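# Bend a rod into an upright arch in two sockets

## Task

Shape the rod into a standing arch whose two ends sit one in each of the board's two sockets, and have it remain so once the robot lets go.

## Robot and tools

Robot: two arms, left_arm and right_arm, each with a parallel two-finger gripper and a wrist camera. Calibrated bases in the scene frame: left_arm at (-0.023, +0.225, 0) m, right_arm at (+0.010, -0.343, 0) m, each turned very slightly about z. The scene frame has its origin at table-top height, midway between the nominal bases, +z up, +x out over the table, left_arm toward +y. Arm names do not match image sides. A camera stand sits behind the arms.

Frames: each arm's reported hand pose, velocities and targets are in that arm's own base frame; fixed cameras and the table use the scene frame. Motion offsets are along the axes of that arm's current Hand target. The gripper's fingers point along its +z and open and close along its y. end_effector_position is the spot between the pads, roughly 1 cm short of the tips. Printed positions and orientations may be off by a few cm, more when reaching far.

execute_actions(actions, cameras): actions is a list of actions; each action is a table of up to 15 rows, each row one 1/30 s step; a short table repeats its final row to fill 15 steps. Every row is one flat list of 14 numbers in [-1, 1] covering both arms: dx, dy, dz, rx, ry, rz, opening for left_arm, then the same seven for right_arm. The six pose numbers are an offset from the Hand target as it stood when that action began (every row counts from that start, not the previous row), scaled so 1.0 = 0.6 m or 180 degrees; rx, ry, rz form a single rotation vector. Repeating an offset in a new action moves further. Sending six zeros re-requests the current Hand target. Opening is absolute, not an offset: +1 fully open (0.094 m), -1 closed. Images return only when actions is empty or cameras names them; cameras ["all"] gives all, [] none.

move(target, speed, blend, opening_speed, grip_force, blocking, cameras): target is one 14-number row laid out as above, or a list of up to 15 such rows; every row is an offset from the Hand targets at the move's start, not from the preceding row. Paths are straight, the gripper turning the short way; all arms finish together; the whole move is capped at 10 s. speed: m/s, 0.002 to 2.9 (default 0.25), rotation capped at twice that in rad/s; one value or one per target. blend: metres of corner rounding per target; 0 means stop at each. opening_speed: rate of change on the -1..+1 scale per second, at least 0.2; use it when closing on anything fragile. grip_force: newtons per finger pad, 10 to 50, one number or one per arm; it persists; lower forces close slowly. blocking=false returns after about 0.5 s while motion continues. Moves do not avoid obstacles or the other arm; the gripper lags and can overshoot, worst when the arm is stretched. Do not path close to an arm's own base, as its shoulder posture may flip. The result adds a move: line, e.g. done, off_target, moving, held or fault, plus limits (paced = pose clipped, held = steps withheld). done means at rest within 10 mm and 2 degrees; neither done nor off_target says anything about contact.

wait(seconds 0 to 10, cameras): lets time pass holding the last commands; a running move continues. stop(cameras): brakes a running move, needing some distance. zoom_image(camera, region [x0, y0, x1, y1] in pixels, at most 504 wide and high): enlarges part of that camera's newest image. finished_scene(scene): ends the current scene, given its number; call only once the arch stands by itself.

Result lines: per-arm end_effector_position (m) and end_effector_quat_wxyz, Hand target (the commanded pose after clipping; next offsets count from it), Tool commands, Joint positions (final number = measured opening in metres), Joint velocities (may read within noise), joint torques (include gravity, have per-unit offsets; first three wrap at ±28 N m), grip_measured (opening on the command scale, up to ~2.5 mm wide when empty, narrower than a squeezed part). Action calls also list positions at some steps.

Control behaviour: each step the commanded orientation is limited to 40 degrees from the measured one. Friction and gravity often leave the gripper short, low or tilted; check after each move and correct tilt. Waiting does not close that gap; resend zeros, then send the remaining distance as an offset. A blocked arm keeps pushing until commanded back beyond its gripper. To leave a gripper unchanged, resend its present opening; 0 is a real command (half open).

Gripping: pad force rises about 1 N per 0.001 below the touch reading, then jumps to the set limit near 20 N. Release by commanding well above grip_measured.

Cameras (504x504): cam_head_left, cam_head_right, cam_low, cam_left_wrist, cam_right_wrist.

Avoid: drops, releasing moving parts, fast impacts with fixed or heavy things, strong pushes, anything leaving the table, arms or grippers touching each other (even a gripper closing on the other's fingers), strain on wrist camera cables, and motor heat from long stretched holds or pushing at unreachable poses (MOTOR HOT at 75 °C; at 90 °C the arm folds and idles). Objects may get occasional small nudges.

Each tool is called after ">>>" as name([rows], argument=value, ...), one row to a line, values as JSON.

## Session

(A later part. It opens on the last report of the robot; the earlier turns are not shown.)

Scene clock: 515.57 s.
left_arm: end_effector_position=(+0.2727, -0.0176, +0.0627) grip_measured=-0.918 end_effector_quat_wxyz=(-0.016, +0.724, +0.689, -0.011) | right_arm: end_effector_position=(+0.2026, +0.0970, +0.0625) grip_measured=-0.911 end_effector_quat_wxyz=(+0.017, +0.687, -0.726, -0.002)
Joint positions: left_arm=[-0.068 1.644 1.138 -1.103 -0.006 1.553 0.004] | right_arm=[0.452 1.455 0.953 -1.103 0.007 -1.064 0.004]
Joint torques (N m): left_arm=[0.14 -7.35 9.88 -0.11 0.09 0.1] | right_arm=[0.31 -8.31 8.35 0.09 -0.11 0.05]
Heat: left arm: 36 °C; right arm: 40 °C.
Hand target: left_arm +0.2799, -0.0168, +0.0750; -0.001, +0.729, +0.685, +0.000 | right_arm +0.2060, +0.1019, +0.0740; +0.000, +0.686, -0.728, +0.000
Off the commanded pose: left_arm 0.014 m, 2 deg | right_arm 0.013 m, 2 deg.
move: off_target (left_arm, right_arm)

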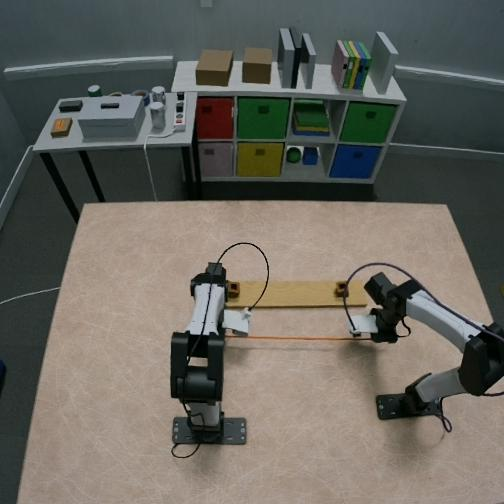

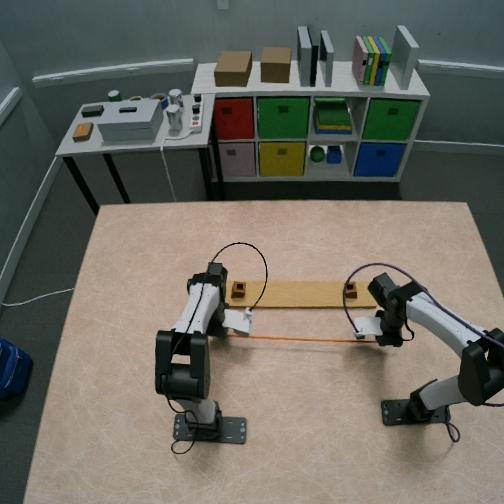

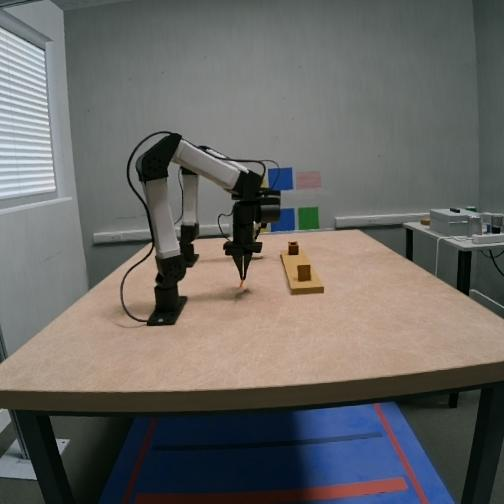

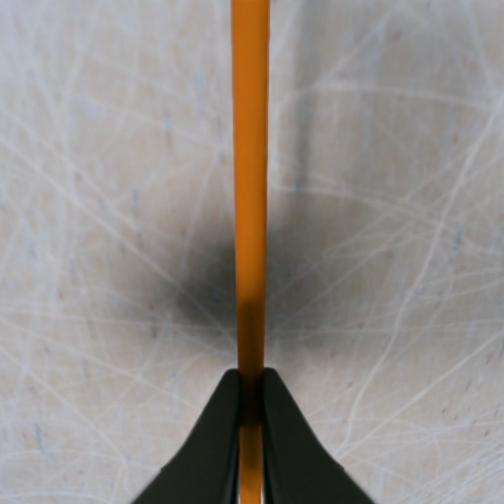

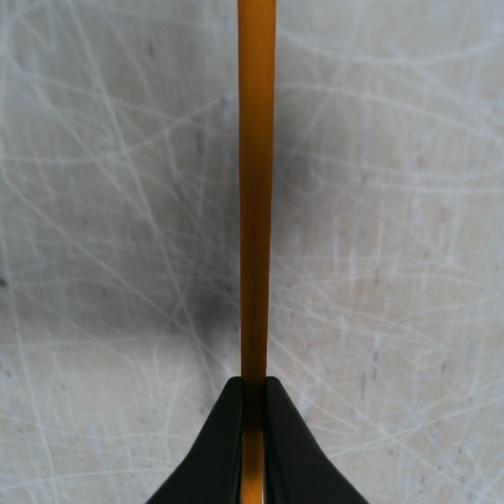

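>>> move(target=[0.018, 0.1315, -0.275, -0.5, 0.0105, -0.0105, -1, -0.021, -0.176, -0.2767, 0.5, -0.0107, -0.0107, -1], speed=0.2, cameras=["all"])

Scene clock: 553.47 s.
left_arm: end_effector_position=(+0.3597, -0.0123, +0.2342) grip_measured=-0.918 end_effector_quat_wxyz=(+0.494, +0.515, +0.508, +0.482) | right_arm: end_effector_position=(+0.3104, +0.1043, +0.2326) grip_measured=-0.911 end_effector_quat_wxyz=(+0.473, -0.507, +0.513, -0.506)
Joint positions: left_arm=[-0.048 0.995 0.393 0.555 -0.029 1.563 0.004] | right_arm=[0.684 0.94 0.363 0.523 0.723 -1.564 0.004]
Joint torques (N m): left_arm=[0.14 -1.39 7.06 2.81 0.07 0] | right_arm=[-0.92 -1.52 6.5 2.6 -0.24 -0.05]
Heat: left arm: 38 °C; right arm: 40 °C.
Hand target: left_arm +0.3594, -0.0111, +0.2399; +0.505, +0.505, +0.495, +0.495 | right_arm +0.3121, +0.1082, +0.2400; +0.496, -0.496, +0.504, -0.504
Off the commanded pose: left_arm 0.006 m, 3 deg | right_arm 0.008 m, 3 deg.
move: off_target (left_arm, right_arm)

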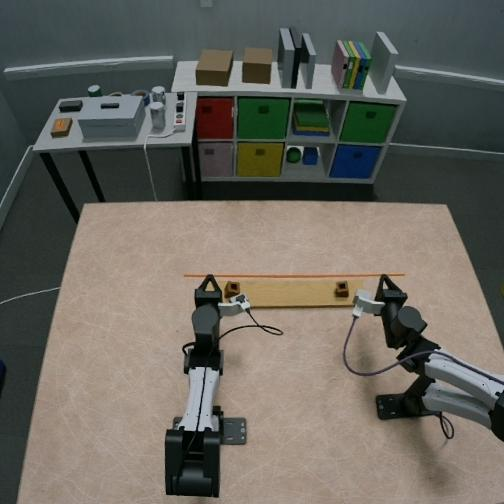

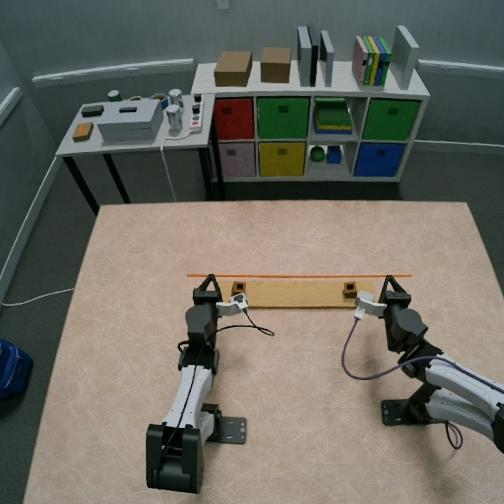

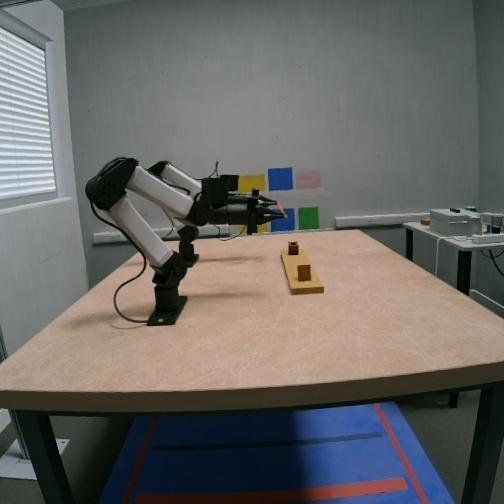

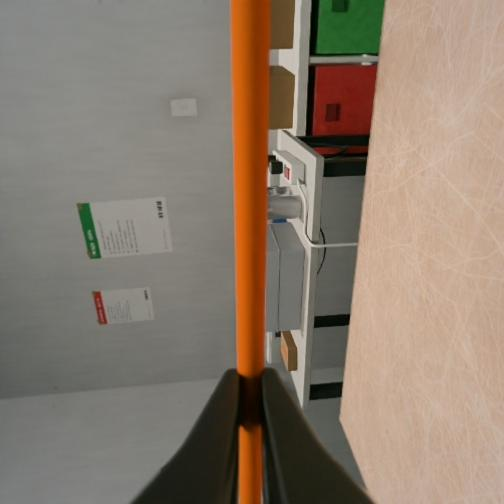

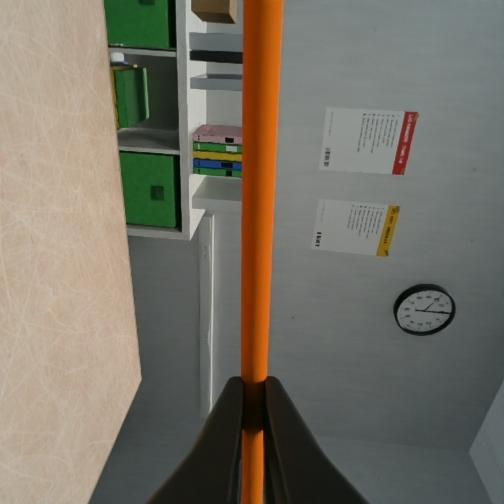

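>>> zoom_image(camera="cam_head_left", region=[170, 250, 290, 320])

>>> zoom_image(camera="cam_head_left", region=[310, 250, 430, 320])

>>> zoom_image(camera="cam_head_right", region=[170, 250, 290, 320])

>>> zoom_image(camera="cam_head_right", region=[310, 250, 430, 320])

>>> zoom_image(camera="cam_low", region=[200, 150, 350, 300])

Scaled by 4.200.

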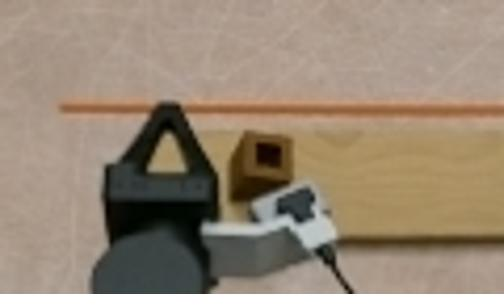

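Scaled by 4.200.

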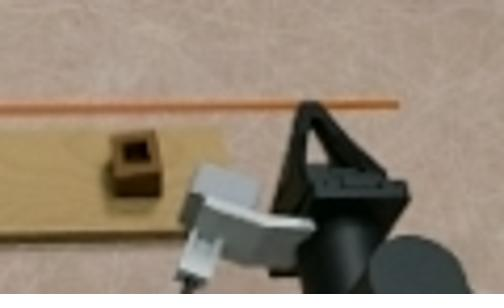

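Scaled by 4.200.

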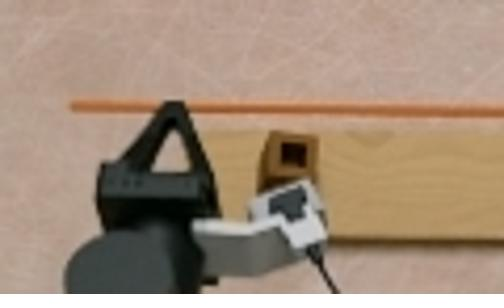

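Scaled by 4.200.

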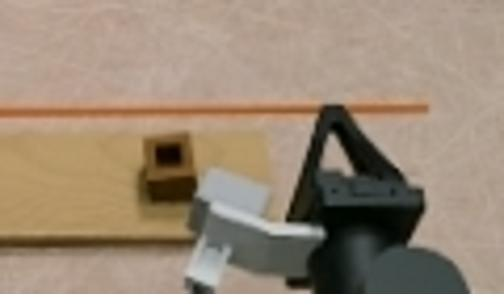

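Scaled by 3.360.

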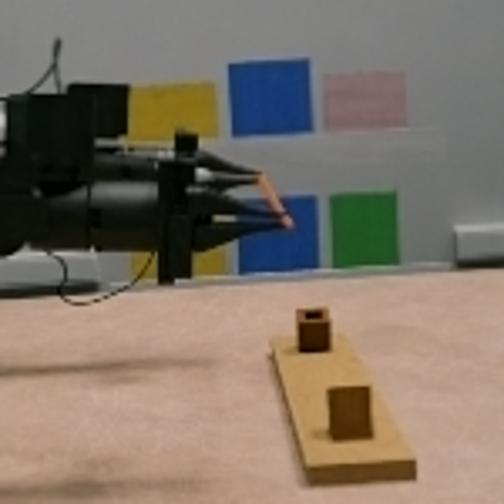

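>>> move(target=[-0.0167, 0, 0, 0, 0, -0.1389, -1, -0.0167, 0, 0, 0, 0, 0.1389, -1], speed=0.15, cameras=["cam_head_left", "cam_left_wrist", "cam_right_wrist", "cam_low"])

Scene clock: 609.43 s.
left_arm: end_effector_position=(+0.3593, -0.0154, +0.2342) grip_measured=-0.918 end_effector_quat_wxyz=(+0.574, +0.403, +0.600, +0.384) | right_arm: end_effector_position=(+0.3111, +0.1110, +0.2244) grip_measured=-0.911 end_effector_quat_wxyz=(+0.556, -0.404, +0.605, -0.402)
Joint positions: left_arm=[-0.08 0.995 0.393 0.555 -0.078 1.177 0.004] | right_arm=[0.707 0.976 0.363 0.534 0.743 -1.16 0.004]
Joint torques (N m): left_arm=[-1.63 -1.28 7.23 2.8 0.06 -0.56] | right_arm=[0.69 -1.77 7.91 2.66 -0.01 0.26]
Heat: left arm: 38 °C; right arm: 41 °C.
Hand target: left_arm +0.3592, -0.0211, +0.2399; +0.600, +0.386, +0.593, +0.374 | right_arm +0.3123, +0.1182, +0.2400; +0.593, -0.375, +0.599, -0.385
Off the commanded pose: left_arm 0.008 m, 4 deg | right_arm 0.017 m, 6 deg.
move: off_target (left_arm, right_arm)
Images, in order (width x height): cam_head_left 504x504, cam_low 504x504, cam_left_wrist 504x504, cam_right_wrist 504x504.

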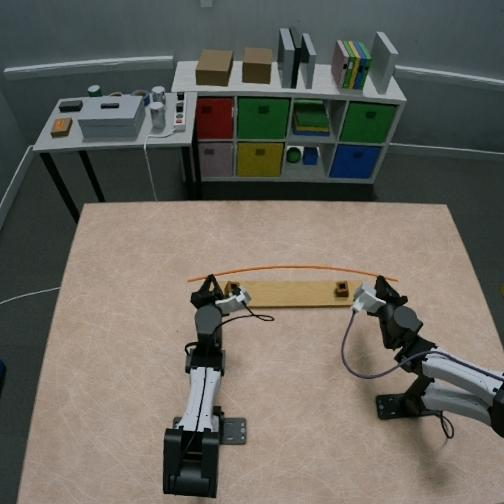

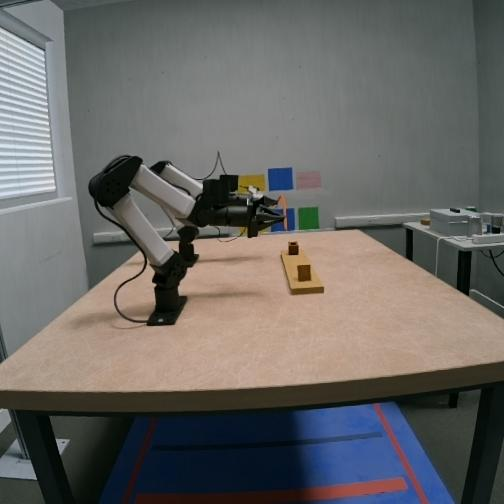

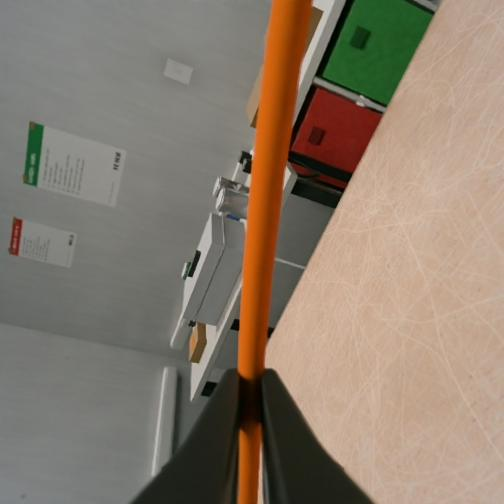

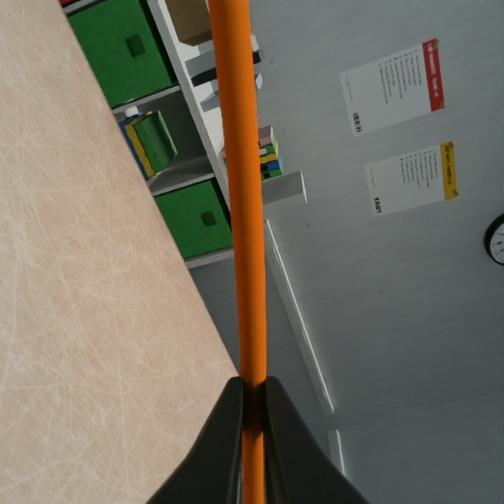

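>>> move(target=[-0.0427, -0.0199, 0, 0, 0, -0.1389, -1, -0.0483, 0.0078, 0, 0, 0, 0.1389, -1], speed=0.15, cameras=["cam_head_left", "cam_left_wrist", "cam_right_wrist", "cam_low"])

Scene clock: 621.83 s.
left_arm: end_effector_position=(+0.3580, -0.0371, +0.2265) grip_measured=-0.918 end_effector_quat_wxyz=(+0.630, +0.263, +0.682, +0.262) | right_arm: end_effector_position=(+0.3089, +0.1302, +0.2218) grip_measured=-0.911 end_effector_quat_wxyz=(+0.616, -0.269, +0.682, -0.291)
Joint positions: left_arm=[-0.222 1.018 0.393 0.555 -0.247 0.746 0.004] | right_arm=[0.806 1.063 0.41 0.539 0.869 -0.729 0.004]
Joint torques (N m): left_arm=[-2.22 -1.51 8.23 2.89 0.23 -0.62] | right_arm=[1.24 -2.26 10.41 2.68 -0.23 0.31]
Heat: left arm: 39 °C; right arm: 41 °C.
Hand target: left_arm +0.3587, -0.0493, +0.2398; +0.666, +0.249, +0.662, +0.235 | right_arm +0.3128, +0.1464, +0.2482; +0.663, -0.236, +0.666, -0.247
Off the commanded pose: left_arm 0.018 m, 6 deg | right_arm 0.031 m, 8 deg.
move: off_target (left_arm, right_arm)
Images, in order (width x height): cam_head_left 504x504, cam_low 504x504, cam_left_wrist 504x504, cam_right_wrist 504x504.

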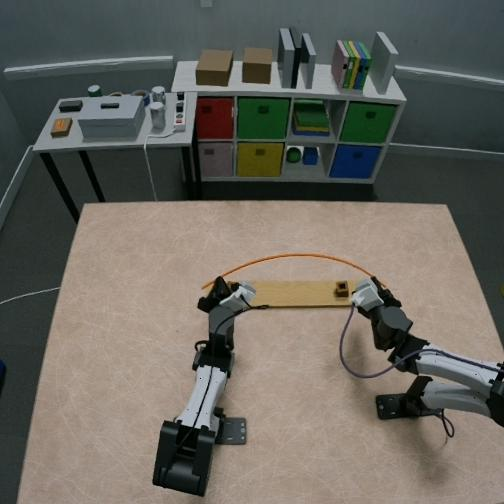

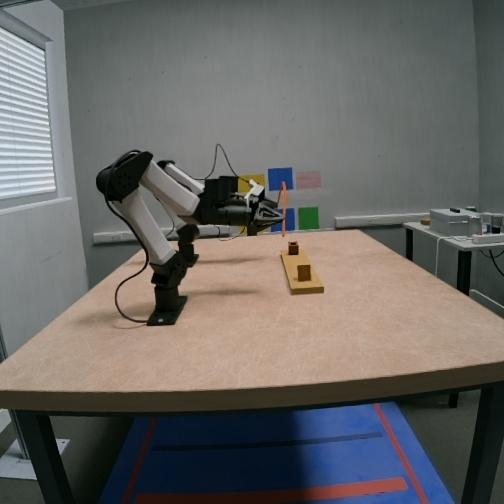

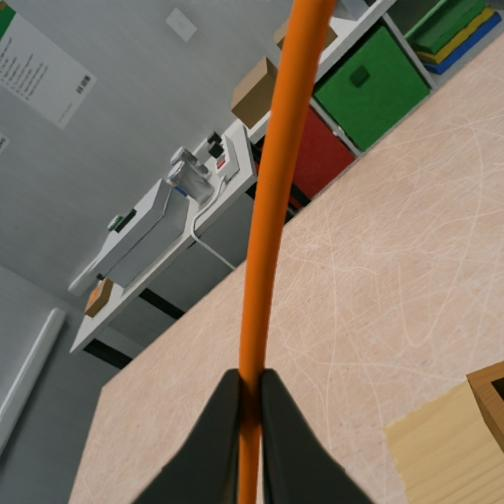

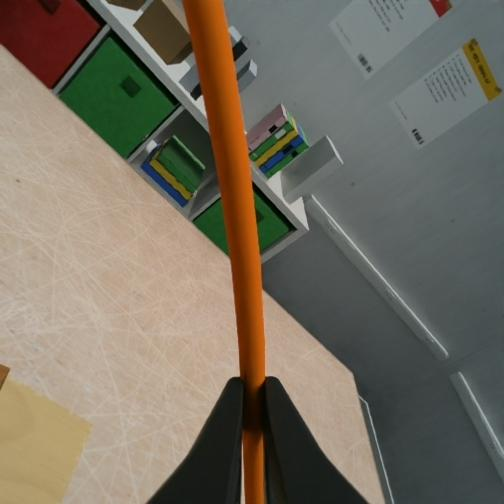

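>>> move(target=[-0.0782, -0.0622, 0, 0.003, -0.0272, -0.1389, -1, -0.0905, 0.056, 0, -0.0023, -0.0268, 0.1389, -1], speed=0.15, cameras=["all"])

Scene clock: 657.50 s.
left_arm: end_effector_position=(+0.3566, -0.0836, +0.2312) grip_measured=-0.918 end_effector_quat_wxyz=(+0.695, +0.104, +0.701, +0.121) | right_arm: end_effector_position=(+0.3135, +0.1808, +0.2463) grip_measured=-0.911 end_effector_quat_wxyz=(+0.694, -0.107, +0.696, -0.151)
Joint positions: left_arm=[-0.449 1.127 0.393 0.728 -0.475 0.318 0.004] | right_arm=[0.94 1.273 0.527 0.763 1.002 -0.381 0.004]
Joint velocities: left_arm=[0.007 0.017 -0.007 -0.154 0.022 -0.007 0.001] | right_arm=[within noise]
Joint torques (N m): left_arm=[-3.25 -1.87 10.04 2.76 0.59 -0.32] | right_arm=[2.3 -3.45 10.18 2.49 -0.72 0.21]
Heat: left arm: 43 °C; right arm: 41 °C.
Hand target: left_arm +0.3575, -0.1081, +0.2518; +0.728, +0.112, +0.673, +0.071 | right_arm +0.3138, +0.2070, +0.2681; +0.727, -0.099, +0.674, -0.086
Off the commanded pose: left_arm 0.032 m, 8 deg | right_arm 0.034 m, 9 deg.
move: off_target (left_arm, right_arm)

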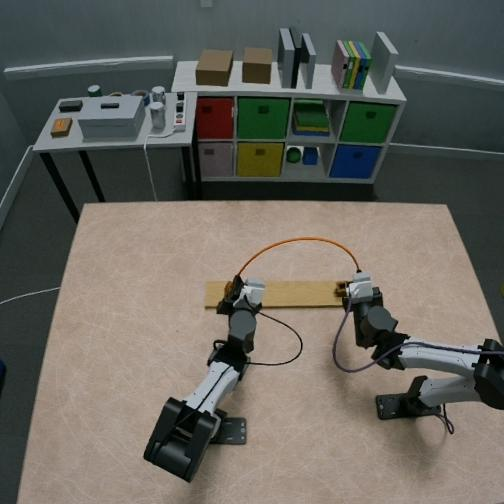

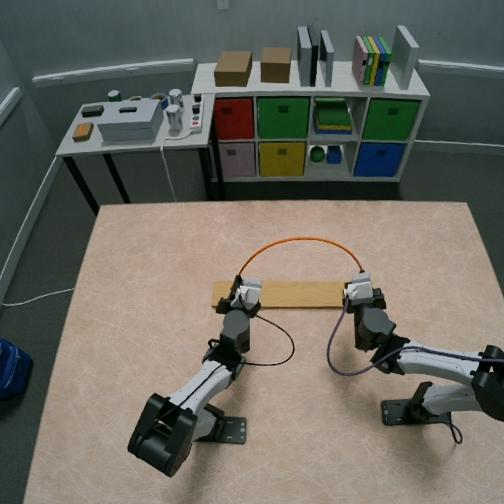

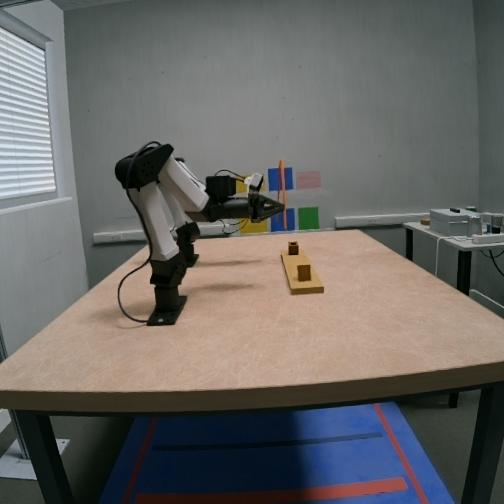

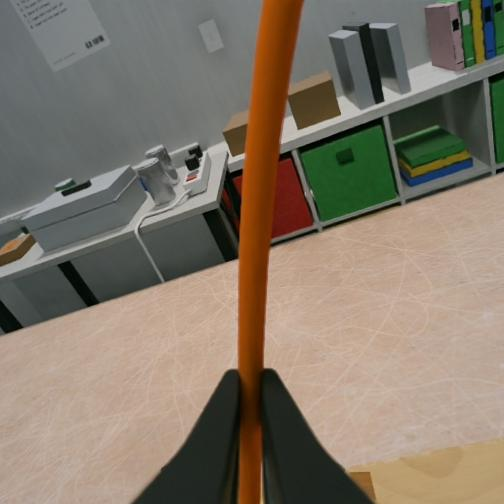

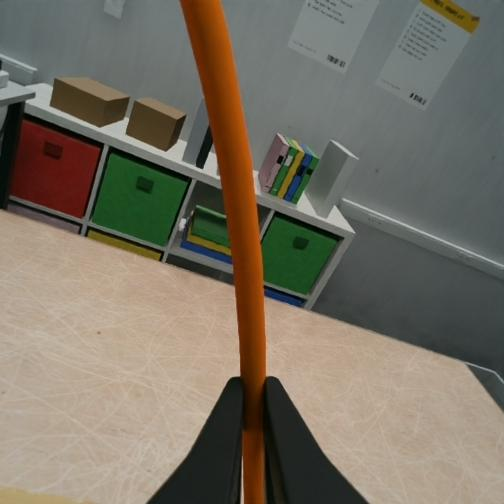

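>>> zoom_image(camera="cam_left_wrist", region=[150, 350, 504, 504])

>>> zoom_image(camera="cam_right_wrist", region=[0, 350, 354, 504])

>>> zoom_image(camera="cam_head_left", region=[190, 220, 390, 340])

>>> zoom_image(camera="cam_head_right", region=[190, 220, 390, 340])

>>> zoom_image(camera="cam_low", region=[200, 150, 350, 300])

Scaled by 1.424.

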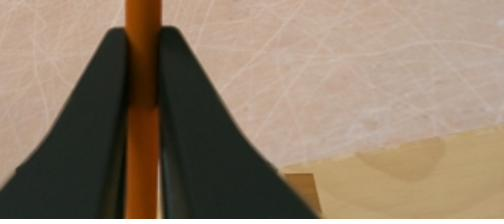

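Scaled by 1.424.

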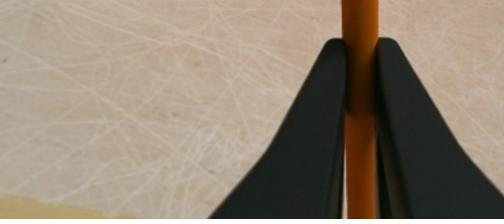

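Scaled by 2.520.

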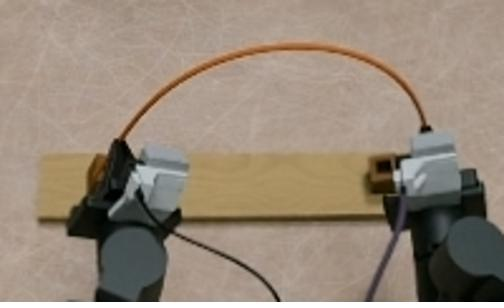

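Scaled by 2.520.

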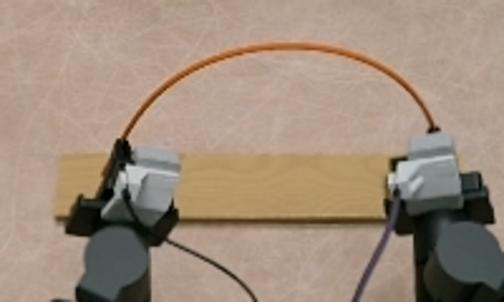

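Scaled by 3.360.

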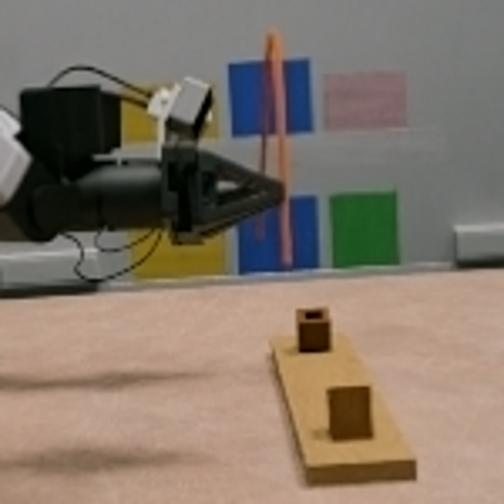

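>>> move(target=[0.0957, -0.0533, -0.0643, 0, 0, -0.0194, -1, 0.1052, 0.0522, -0.0577, 0, 0, 0.0333, -1], speed=0.1, cameras=["all"])

Scene clock: 750.47 s.
left_arm: end_effector_position=(+0.3274, -0.0998, +0.1787) grip_measured=-0.918 end_effector_quat_wxyz=(+0.711, +0.069, +0.693, +0.094) | right_arm: end_effector_position=(+0.2881, +0.1981, +0.1892) grip_measured=-0.911 end_effector_quat_wxyz=(+0.710, -0.049, +0.695, -0.102)
Joint positions: left_arm=[-0.602 1.331 0.182 1.185 -0.635 0.252 0.004] | right_arm=[1.072 1.536 0.388 1.221 1.143 -0.28 0.004]
Joint torques (N m): left_arm=[-3.29 -1.95 5.5 2.57 0.68 -0.13] | right_arm=[2.29 -4.44 5.24 2.34 -0.85 0]
Heat: left arm: 45 °C; right arm: 44 °C.
Hand target: left_arm +0.3224, -0.1217, +0.1854; +0.730, +0.092, +0.676, +0.049 | right_arm +0.2839, +0.2200, +0.1968; +0.730, -0.063, +0.678, -0.048
Off the commanded pose: left_arm 0.023 m, 6 deg | right_arm 0.024 m, 7 deg.
move: off_target (left_arm, right_arm)

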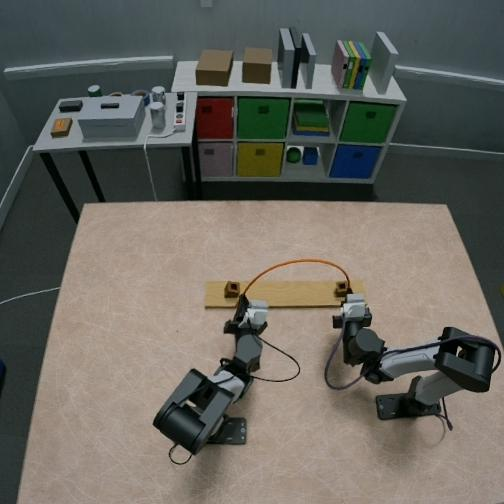

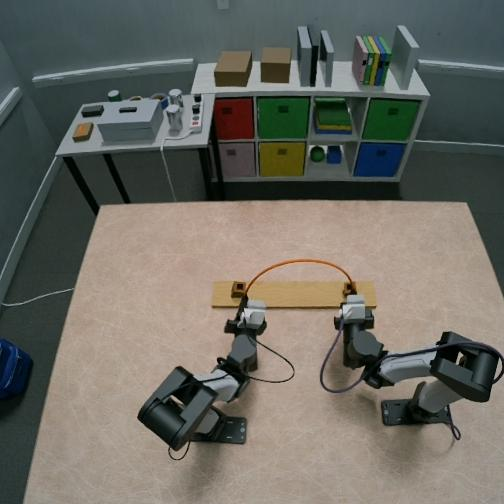

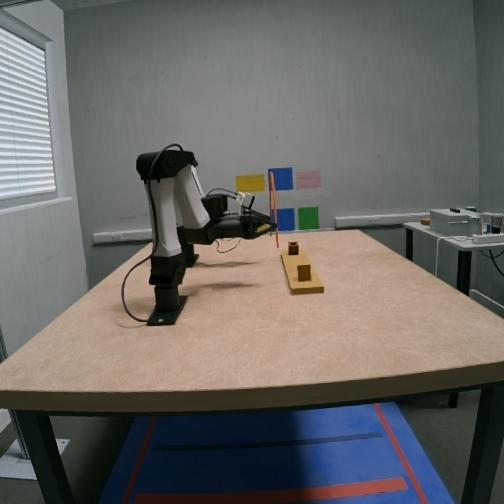

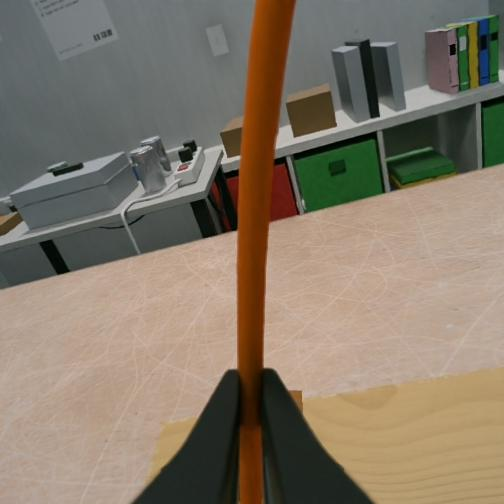

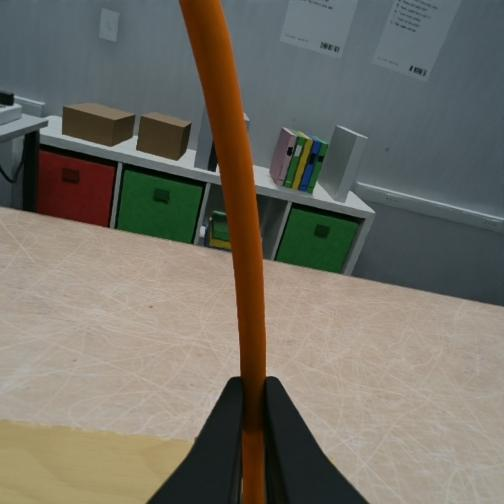

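>>> zoom_image(camera="cam_right_wrist", region=[120, 360, 380, 504])

>>> zoom_image(camera="cam_left_wrist", region=[120, 360, 380, 504])

>>> zoom_image(camera="cam_low", region=[220, 160, 340, 300])

>>> zoom_image(camera="cam_head_left", region=[200, 250, 390, 360])

>>> zoom_image(camera="cam_head_right", region=[200, 250, 390, 360])

Scaled by 1.938.

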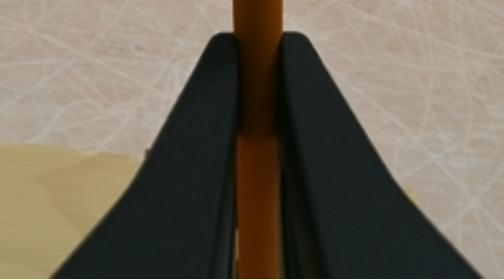

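Scaled by 1.938.

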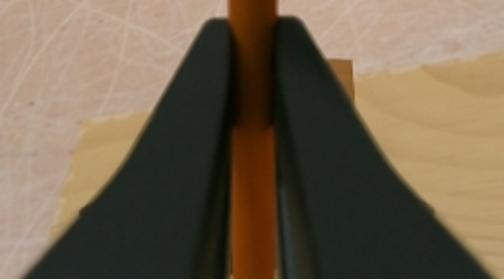

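Scaled by 3.600.

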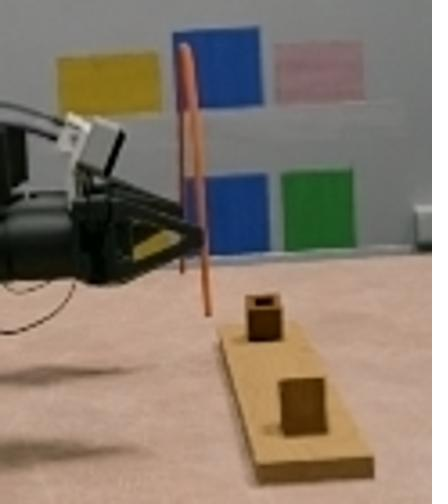

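Scaled by 2.653.

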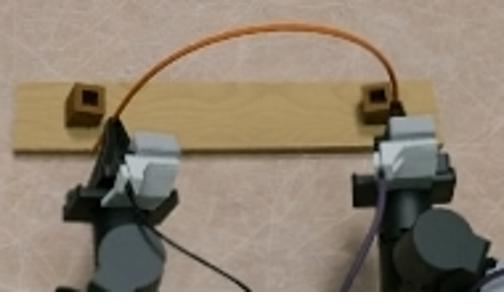

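Scaled by 2.653.

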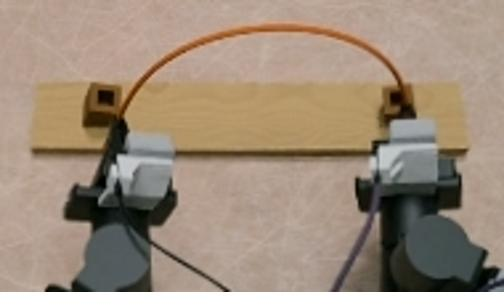

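>>> zoom_image(camera="cam_right_wrist", region=[170, 410, 230, 470])

>>> zoom_image(camera="cam_right_wrist", region=[300, 420, 384, 504])

>>> zoom_image(camera="cam_left_wrist", region=[240, 370, 340, 470])

Scaled by 8.400.

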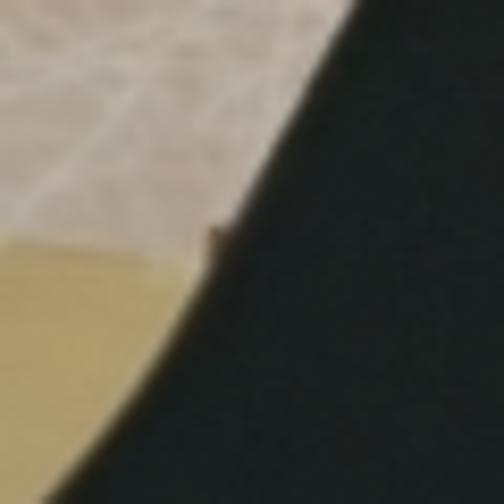

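Scaled by 6.000.

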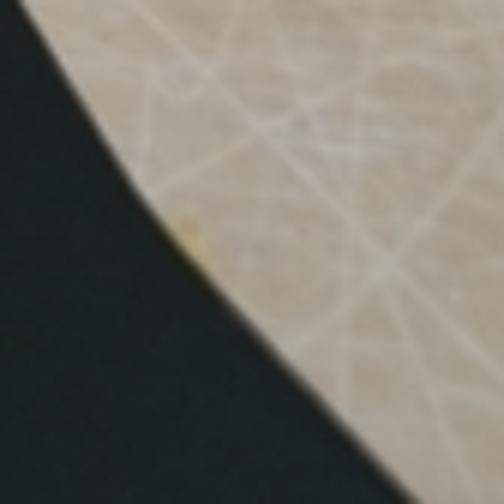

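Scaled by 5.040.

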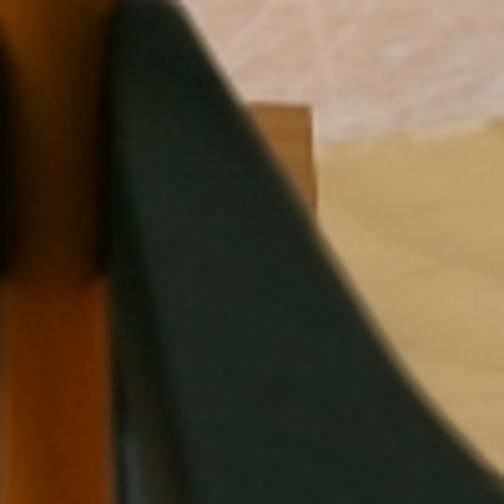

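>>> zoom_image(camera="cam_low", region=[260, 230, 330, 300])

>>> zoom_image(camera="cam_low", region=[250, 160, 320, 230])

Scaled by 7.200.

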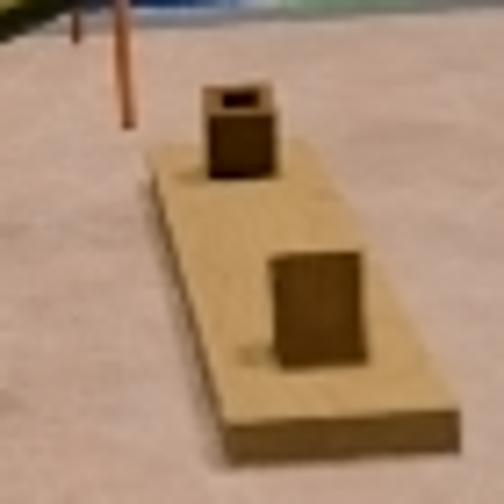

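Scaled by 7.200.

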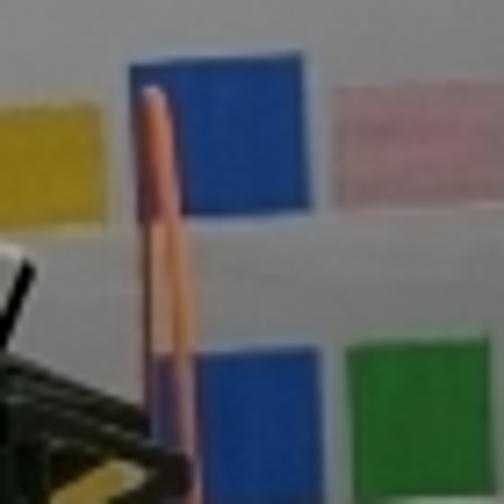

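>>> move(target=[0.0027, 0.0087, 0.1333, 0, 0, 0, -1, 0.002, -0.0033, 0.1335, 0, 0, 0, -1], speed=0.08, cameras=["all"])

>>> zoom_image(camera="cam_low", region=[240, 190, 330, 280])

>>> zoom_image(camera="cam_head_left", region=[200, 240, 390, 340])

>>> zoom_image(camera="cam_head_right", region=[200, 240, 390, 340])

Scene clock: 943.07 s.
left_arm: end_effector_position=(+0.3940, -0.0945, +0.1685) grip_measured=-0.918 end_effector_quat_wxyz=(+0.695, +0.072, +0.707, +0.109) | right_arm: end_effector_position=(+0.3571, +0.1915, +0.1939) grip_measured=-0.911 end_effector_quat_wxyz=(+0.716, -0.042, +0.688, -0.110)
Joint positions: left_arm=[-0.441 1.589 0.39 1.188 -0.497 0.252 0.004] | right_arm=[0.845 1.67 0.533 1.221 0.935 -0.28 0.004]
Joint torques (N m): left_arm=[-1.25 -3.79 9.72 2.63 1.09 -0.27] | right_arm=[0.43 -6.05 8.7 1.74 -1.28 0.34]
Heat: left arm: 45 °C; right arm: 51 °C.
Hand target: left_arm +0.4025, -0.1216, +0.1907; +0.730, +0.092, +0.676, +0.049 | right_arm +0.3637, +0.2202, +0.2016; +0.730, -0.063, +0.678, -0.047
Off the commanded pose: left_arm 0.036 m, 9 deg | right_arm 0.030 m, 8 deg.
move: off_target (left_arm, right_arm)

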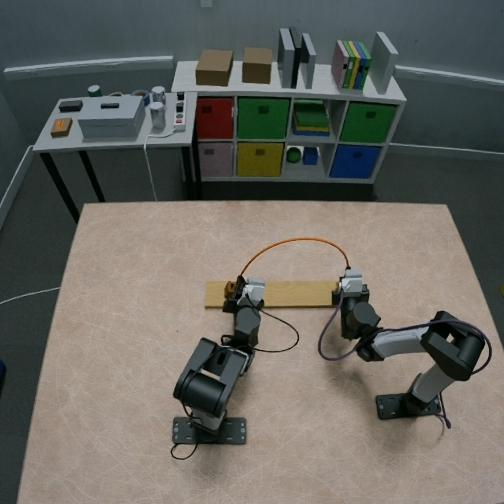

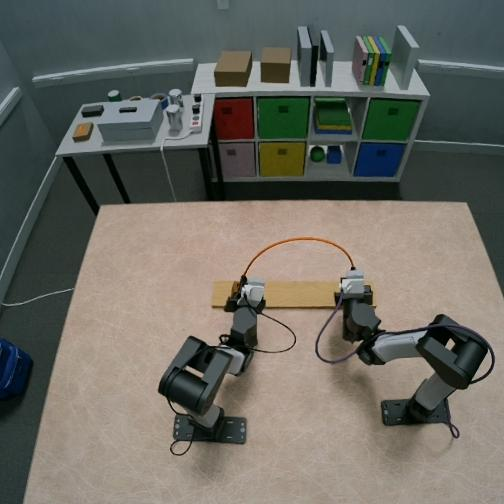

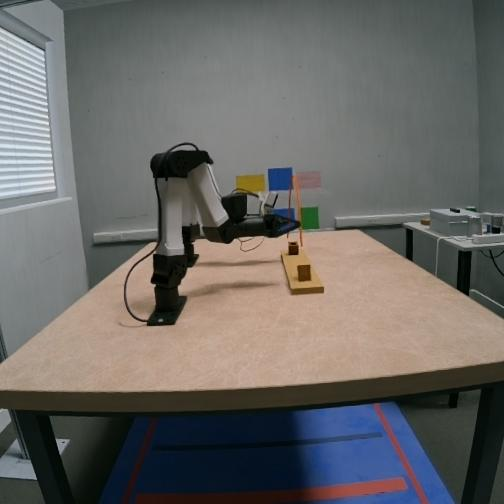

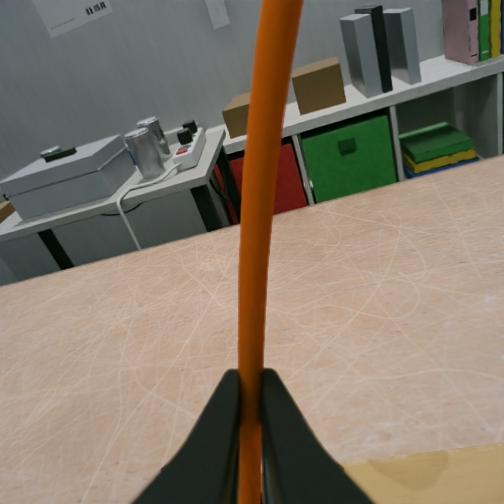

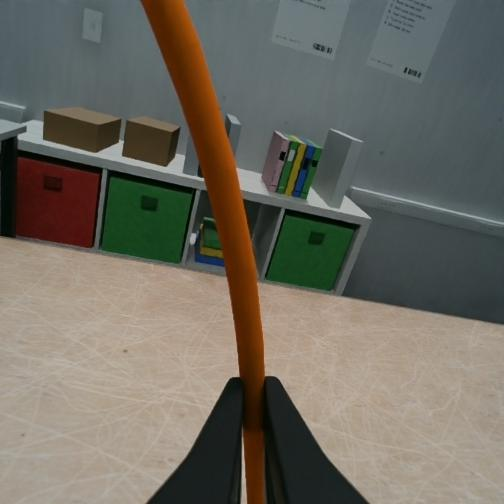

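Scaled by 5.600.

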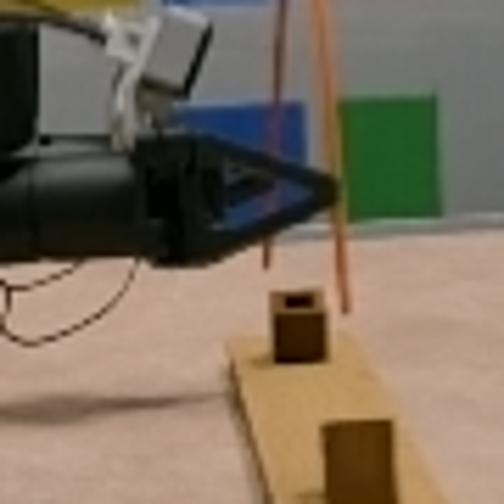

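Scaled by 2.653.

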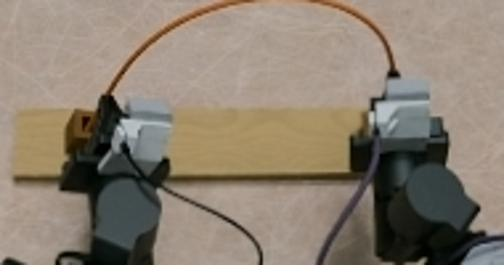

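Scaled by 2.653.

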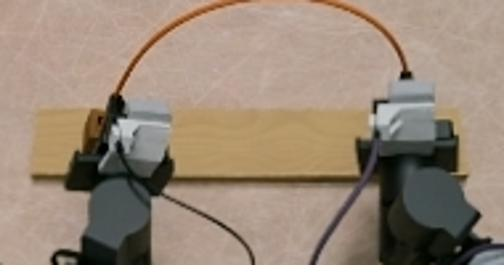

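>>> zoom_image(camera="cam_head_left", region=[315, 250, 385, 320])

>>> zoom_image(camera="cam_head_right", region=[320, 250, 390, 320])

>>> zoom_image(camera="cam_head_left", region=[205, 255, 275, 325])

>>> zoom_image(camera="cam_head_right", region=[205, 255, 275, 325])

Scaled by 7.200.

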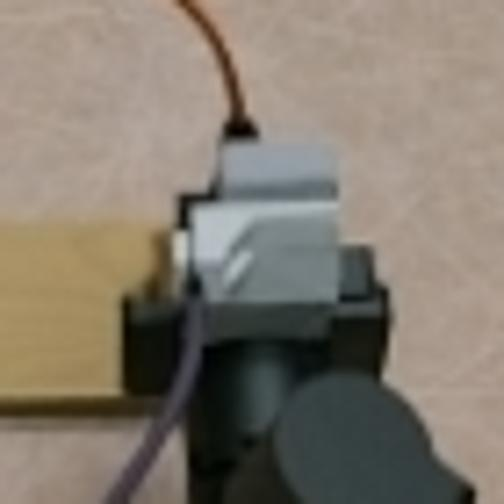

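Scaled by 7.200.

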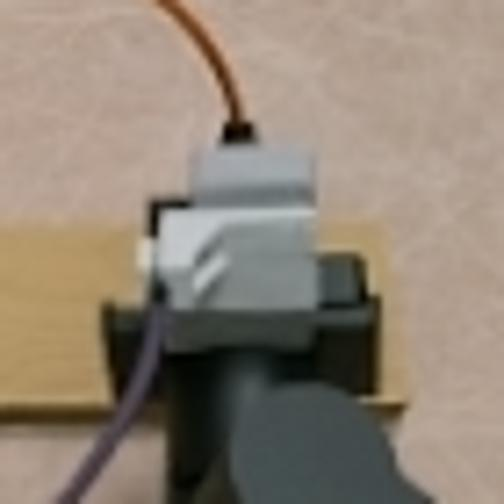

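Scaled by 7.200.

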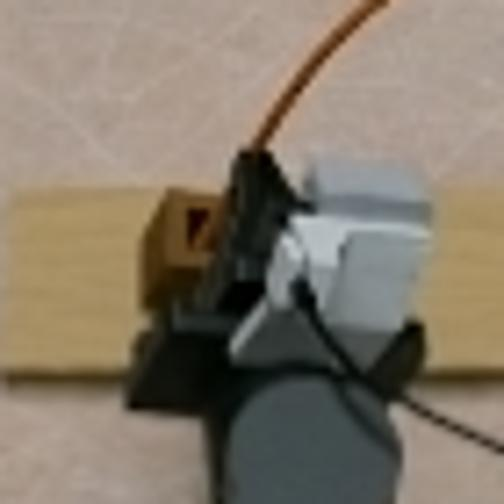

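Scaled by 7.200.

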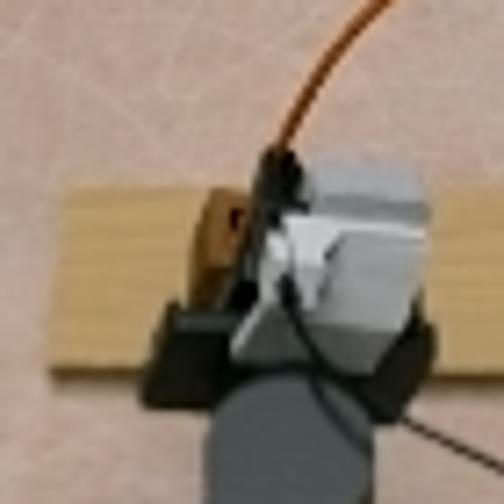

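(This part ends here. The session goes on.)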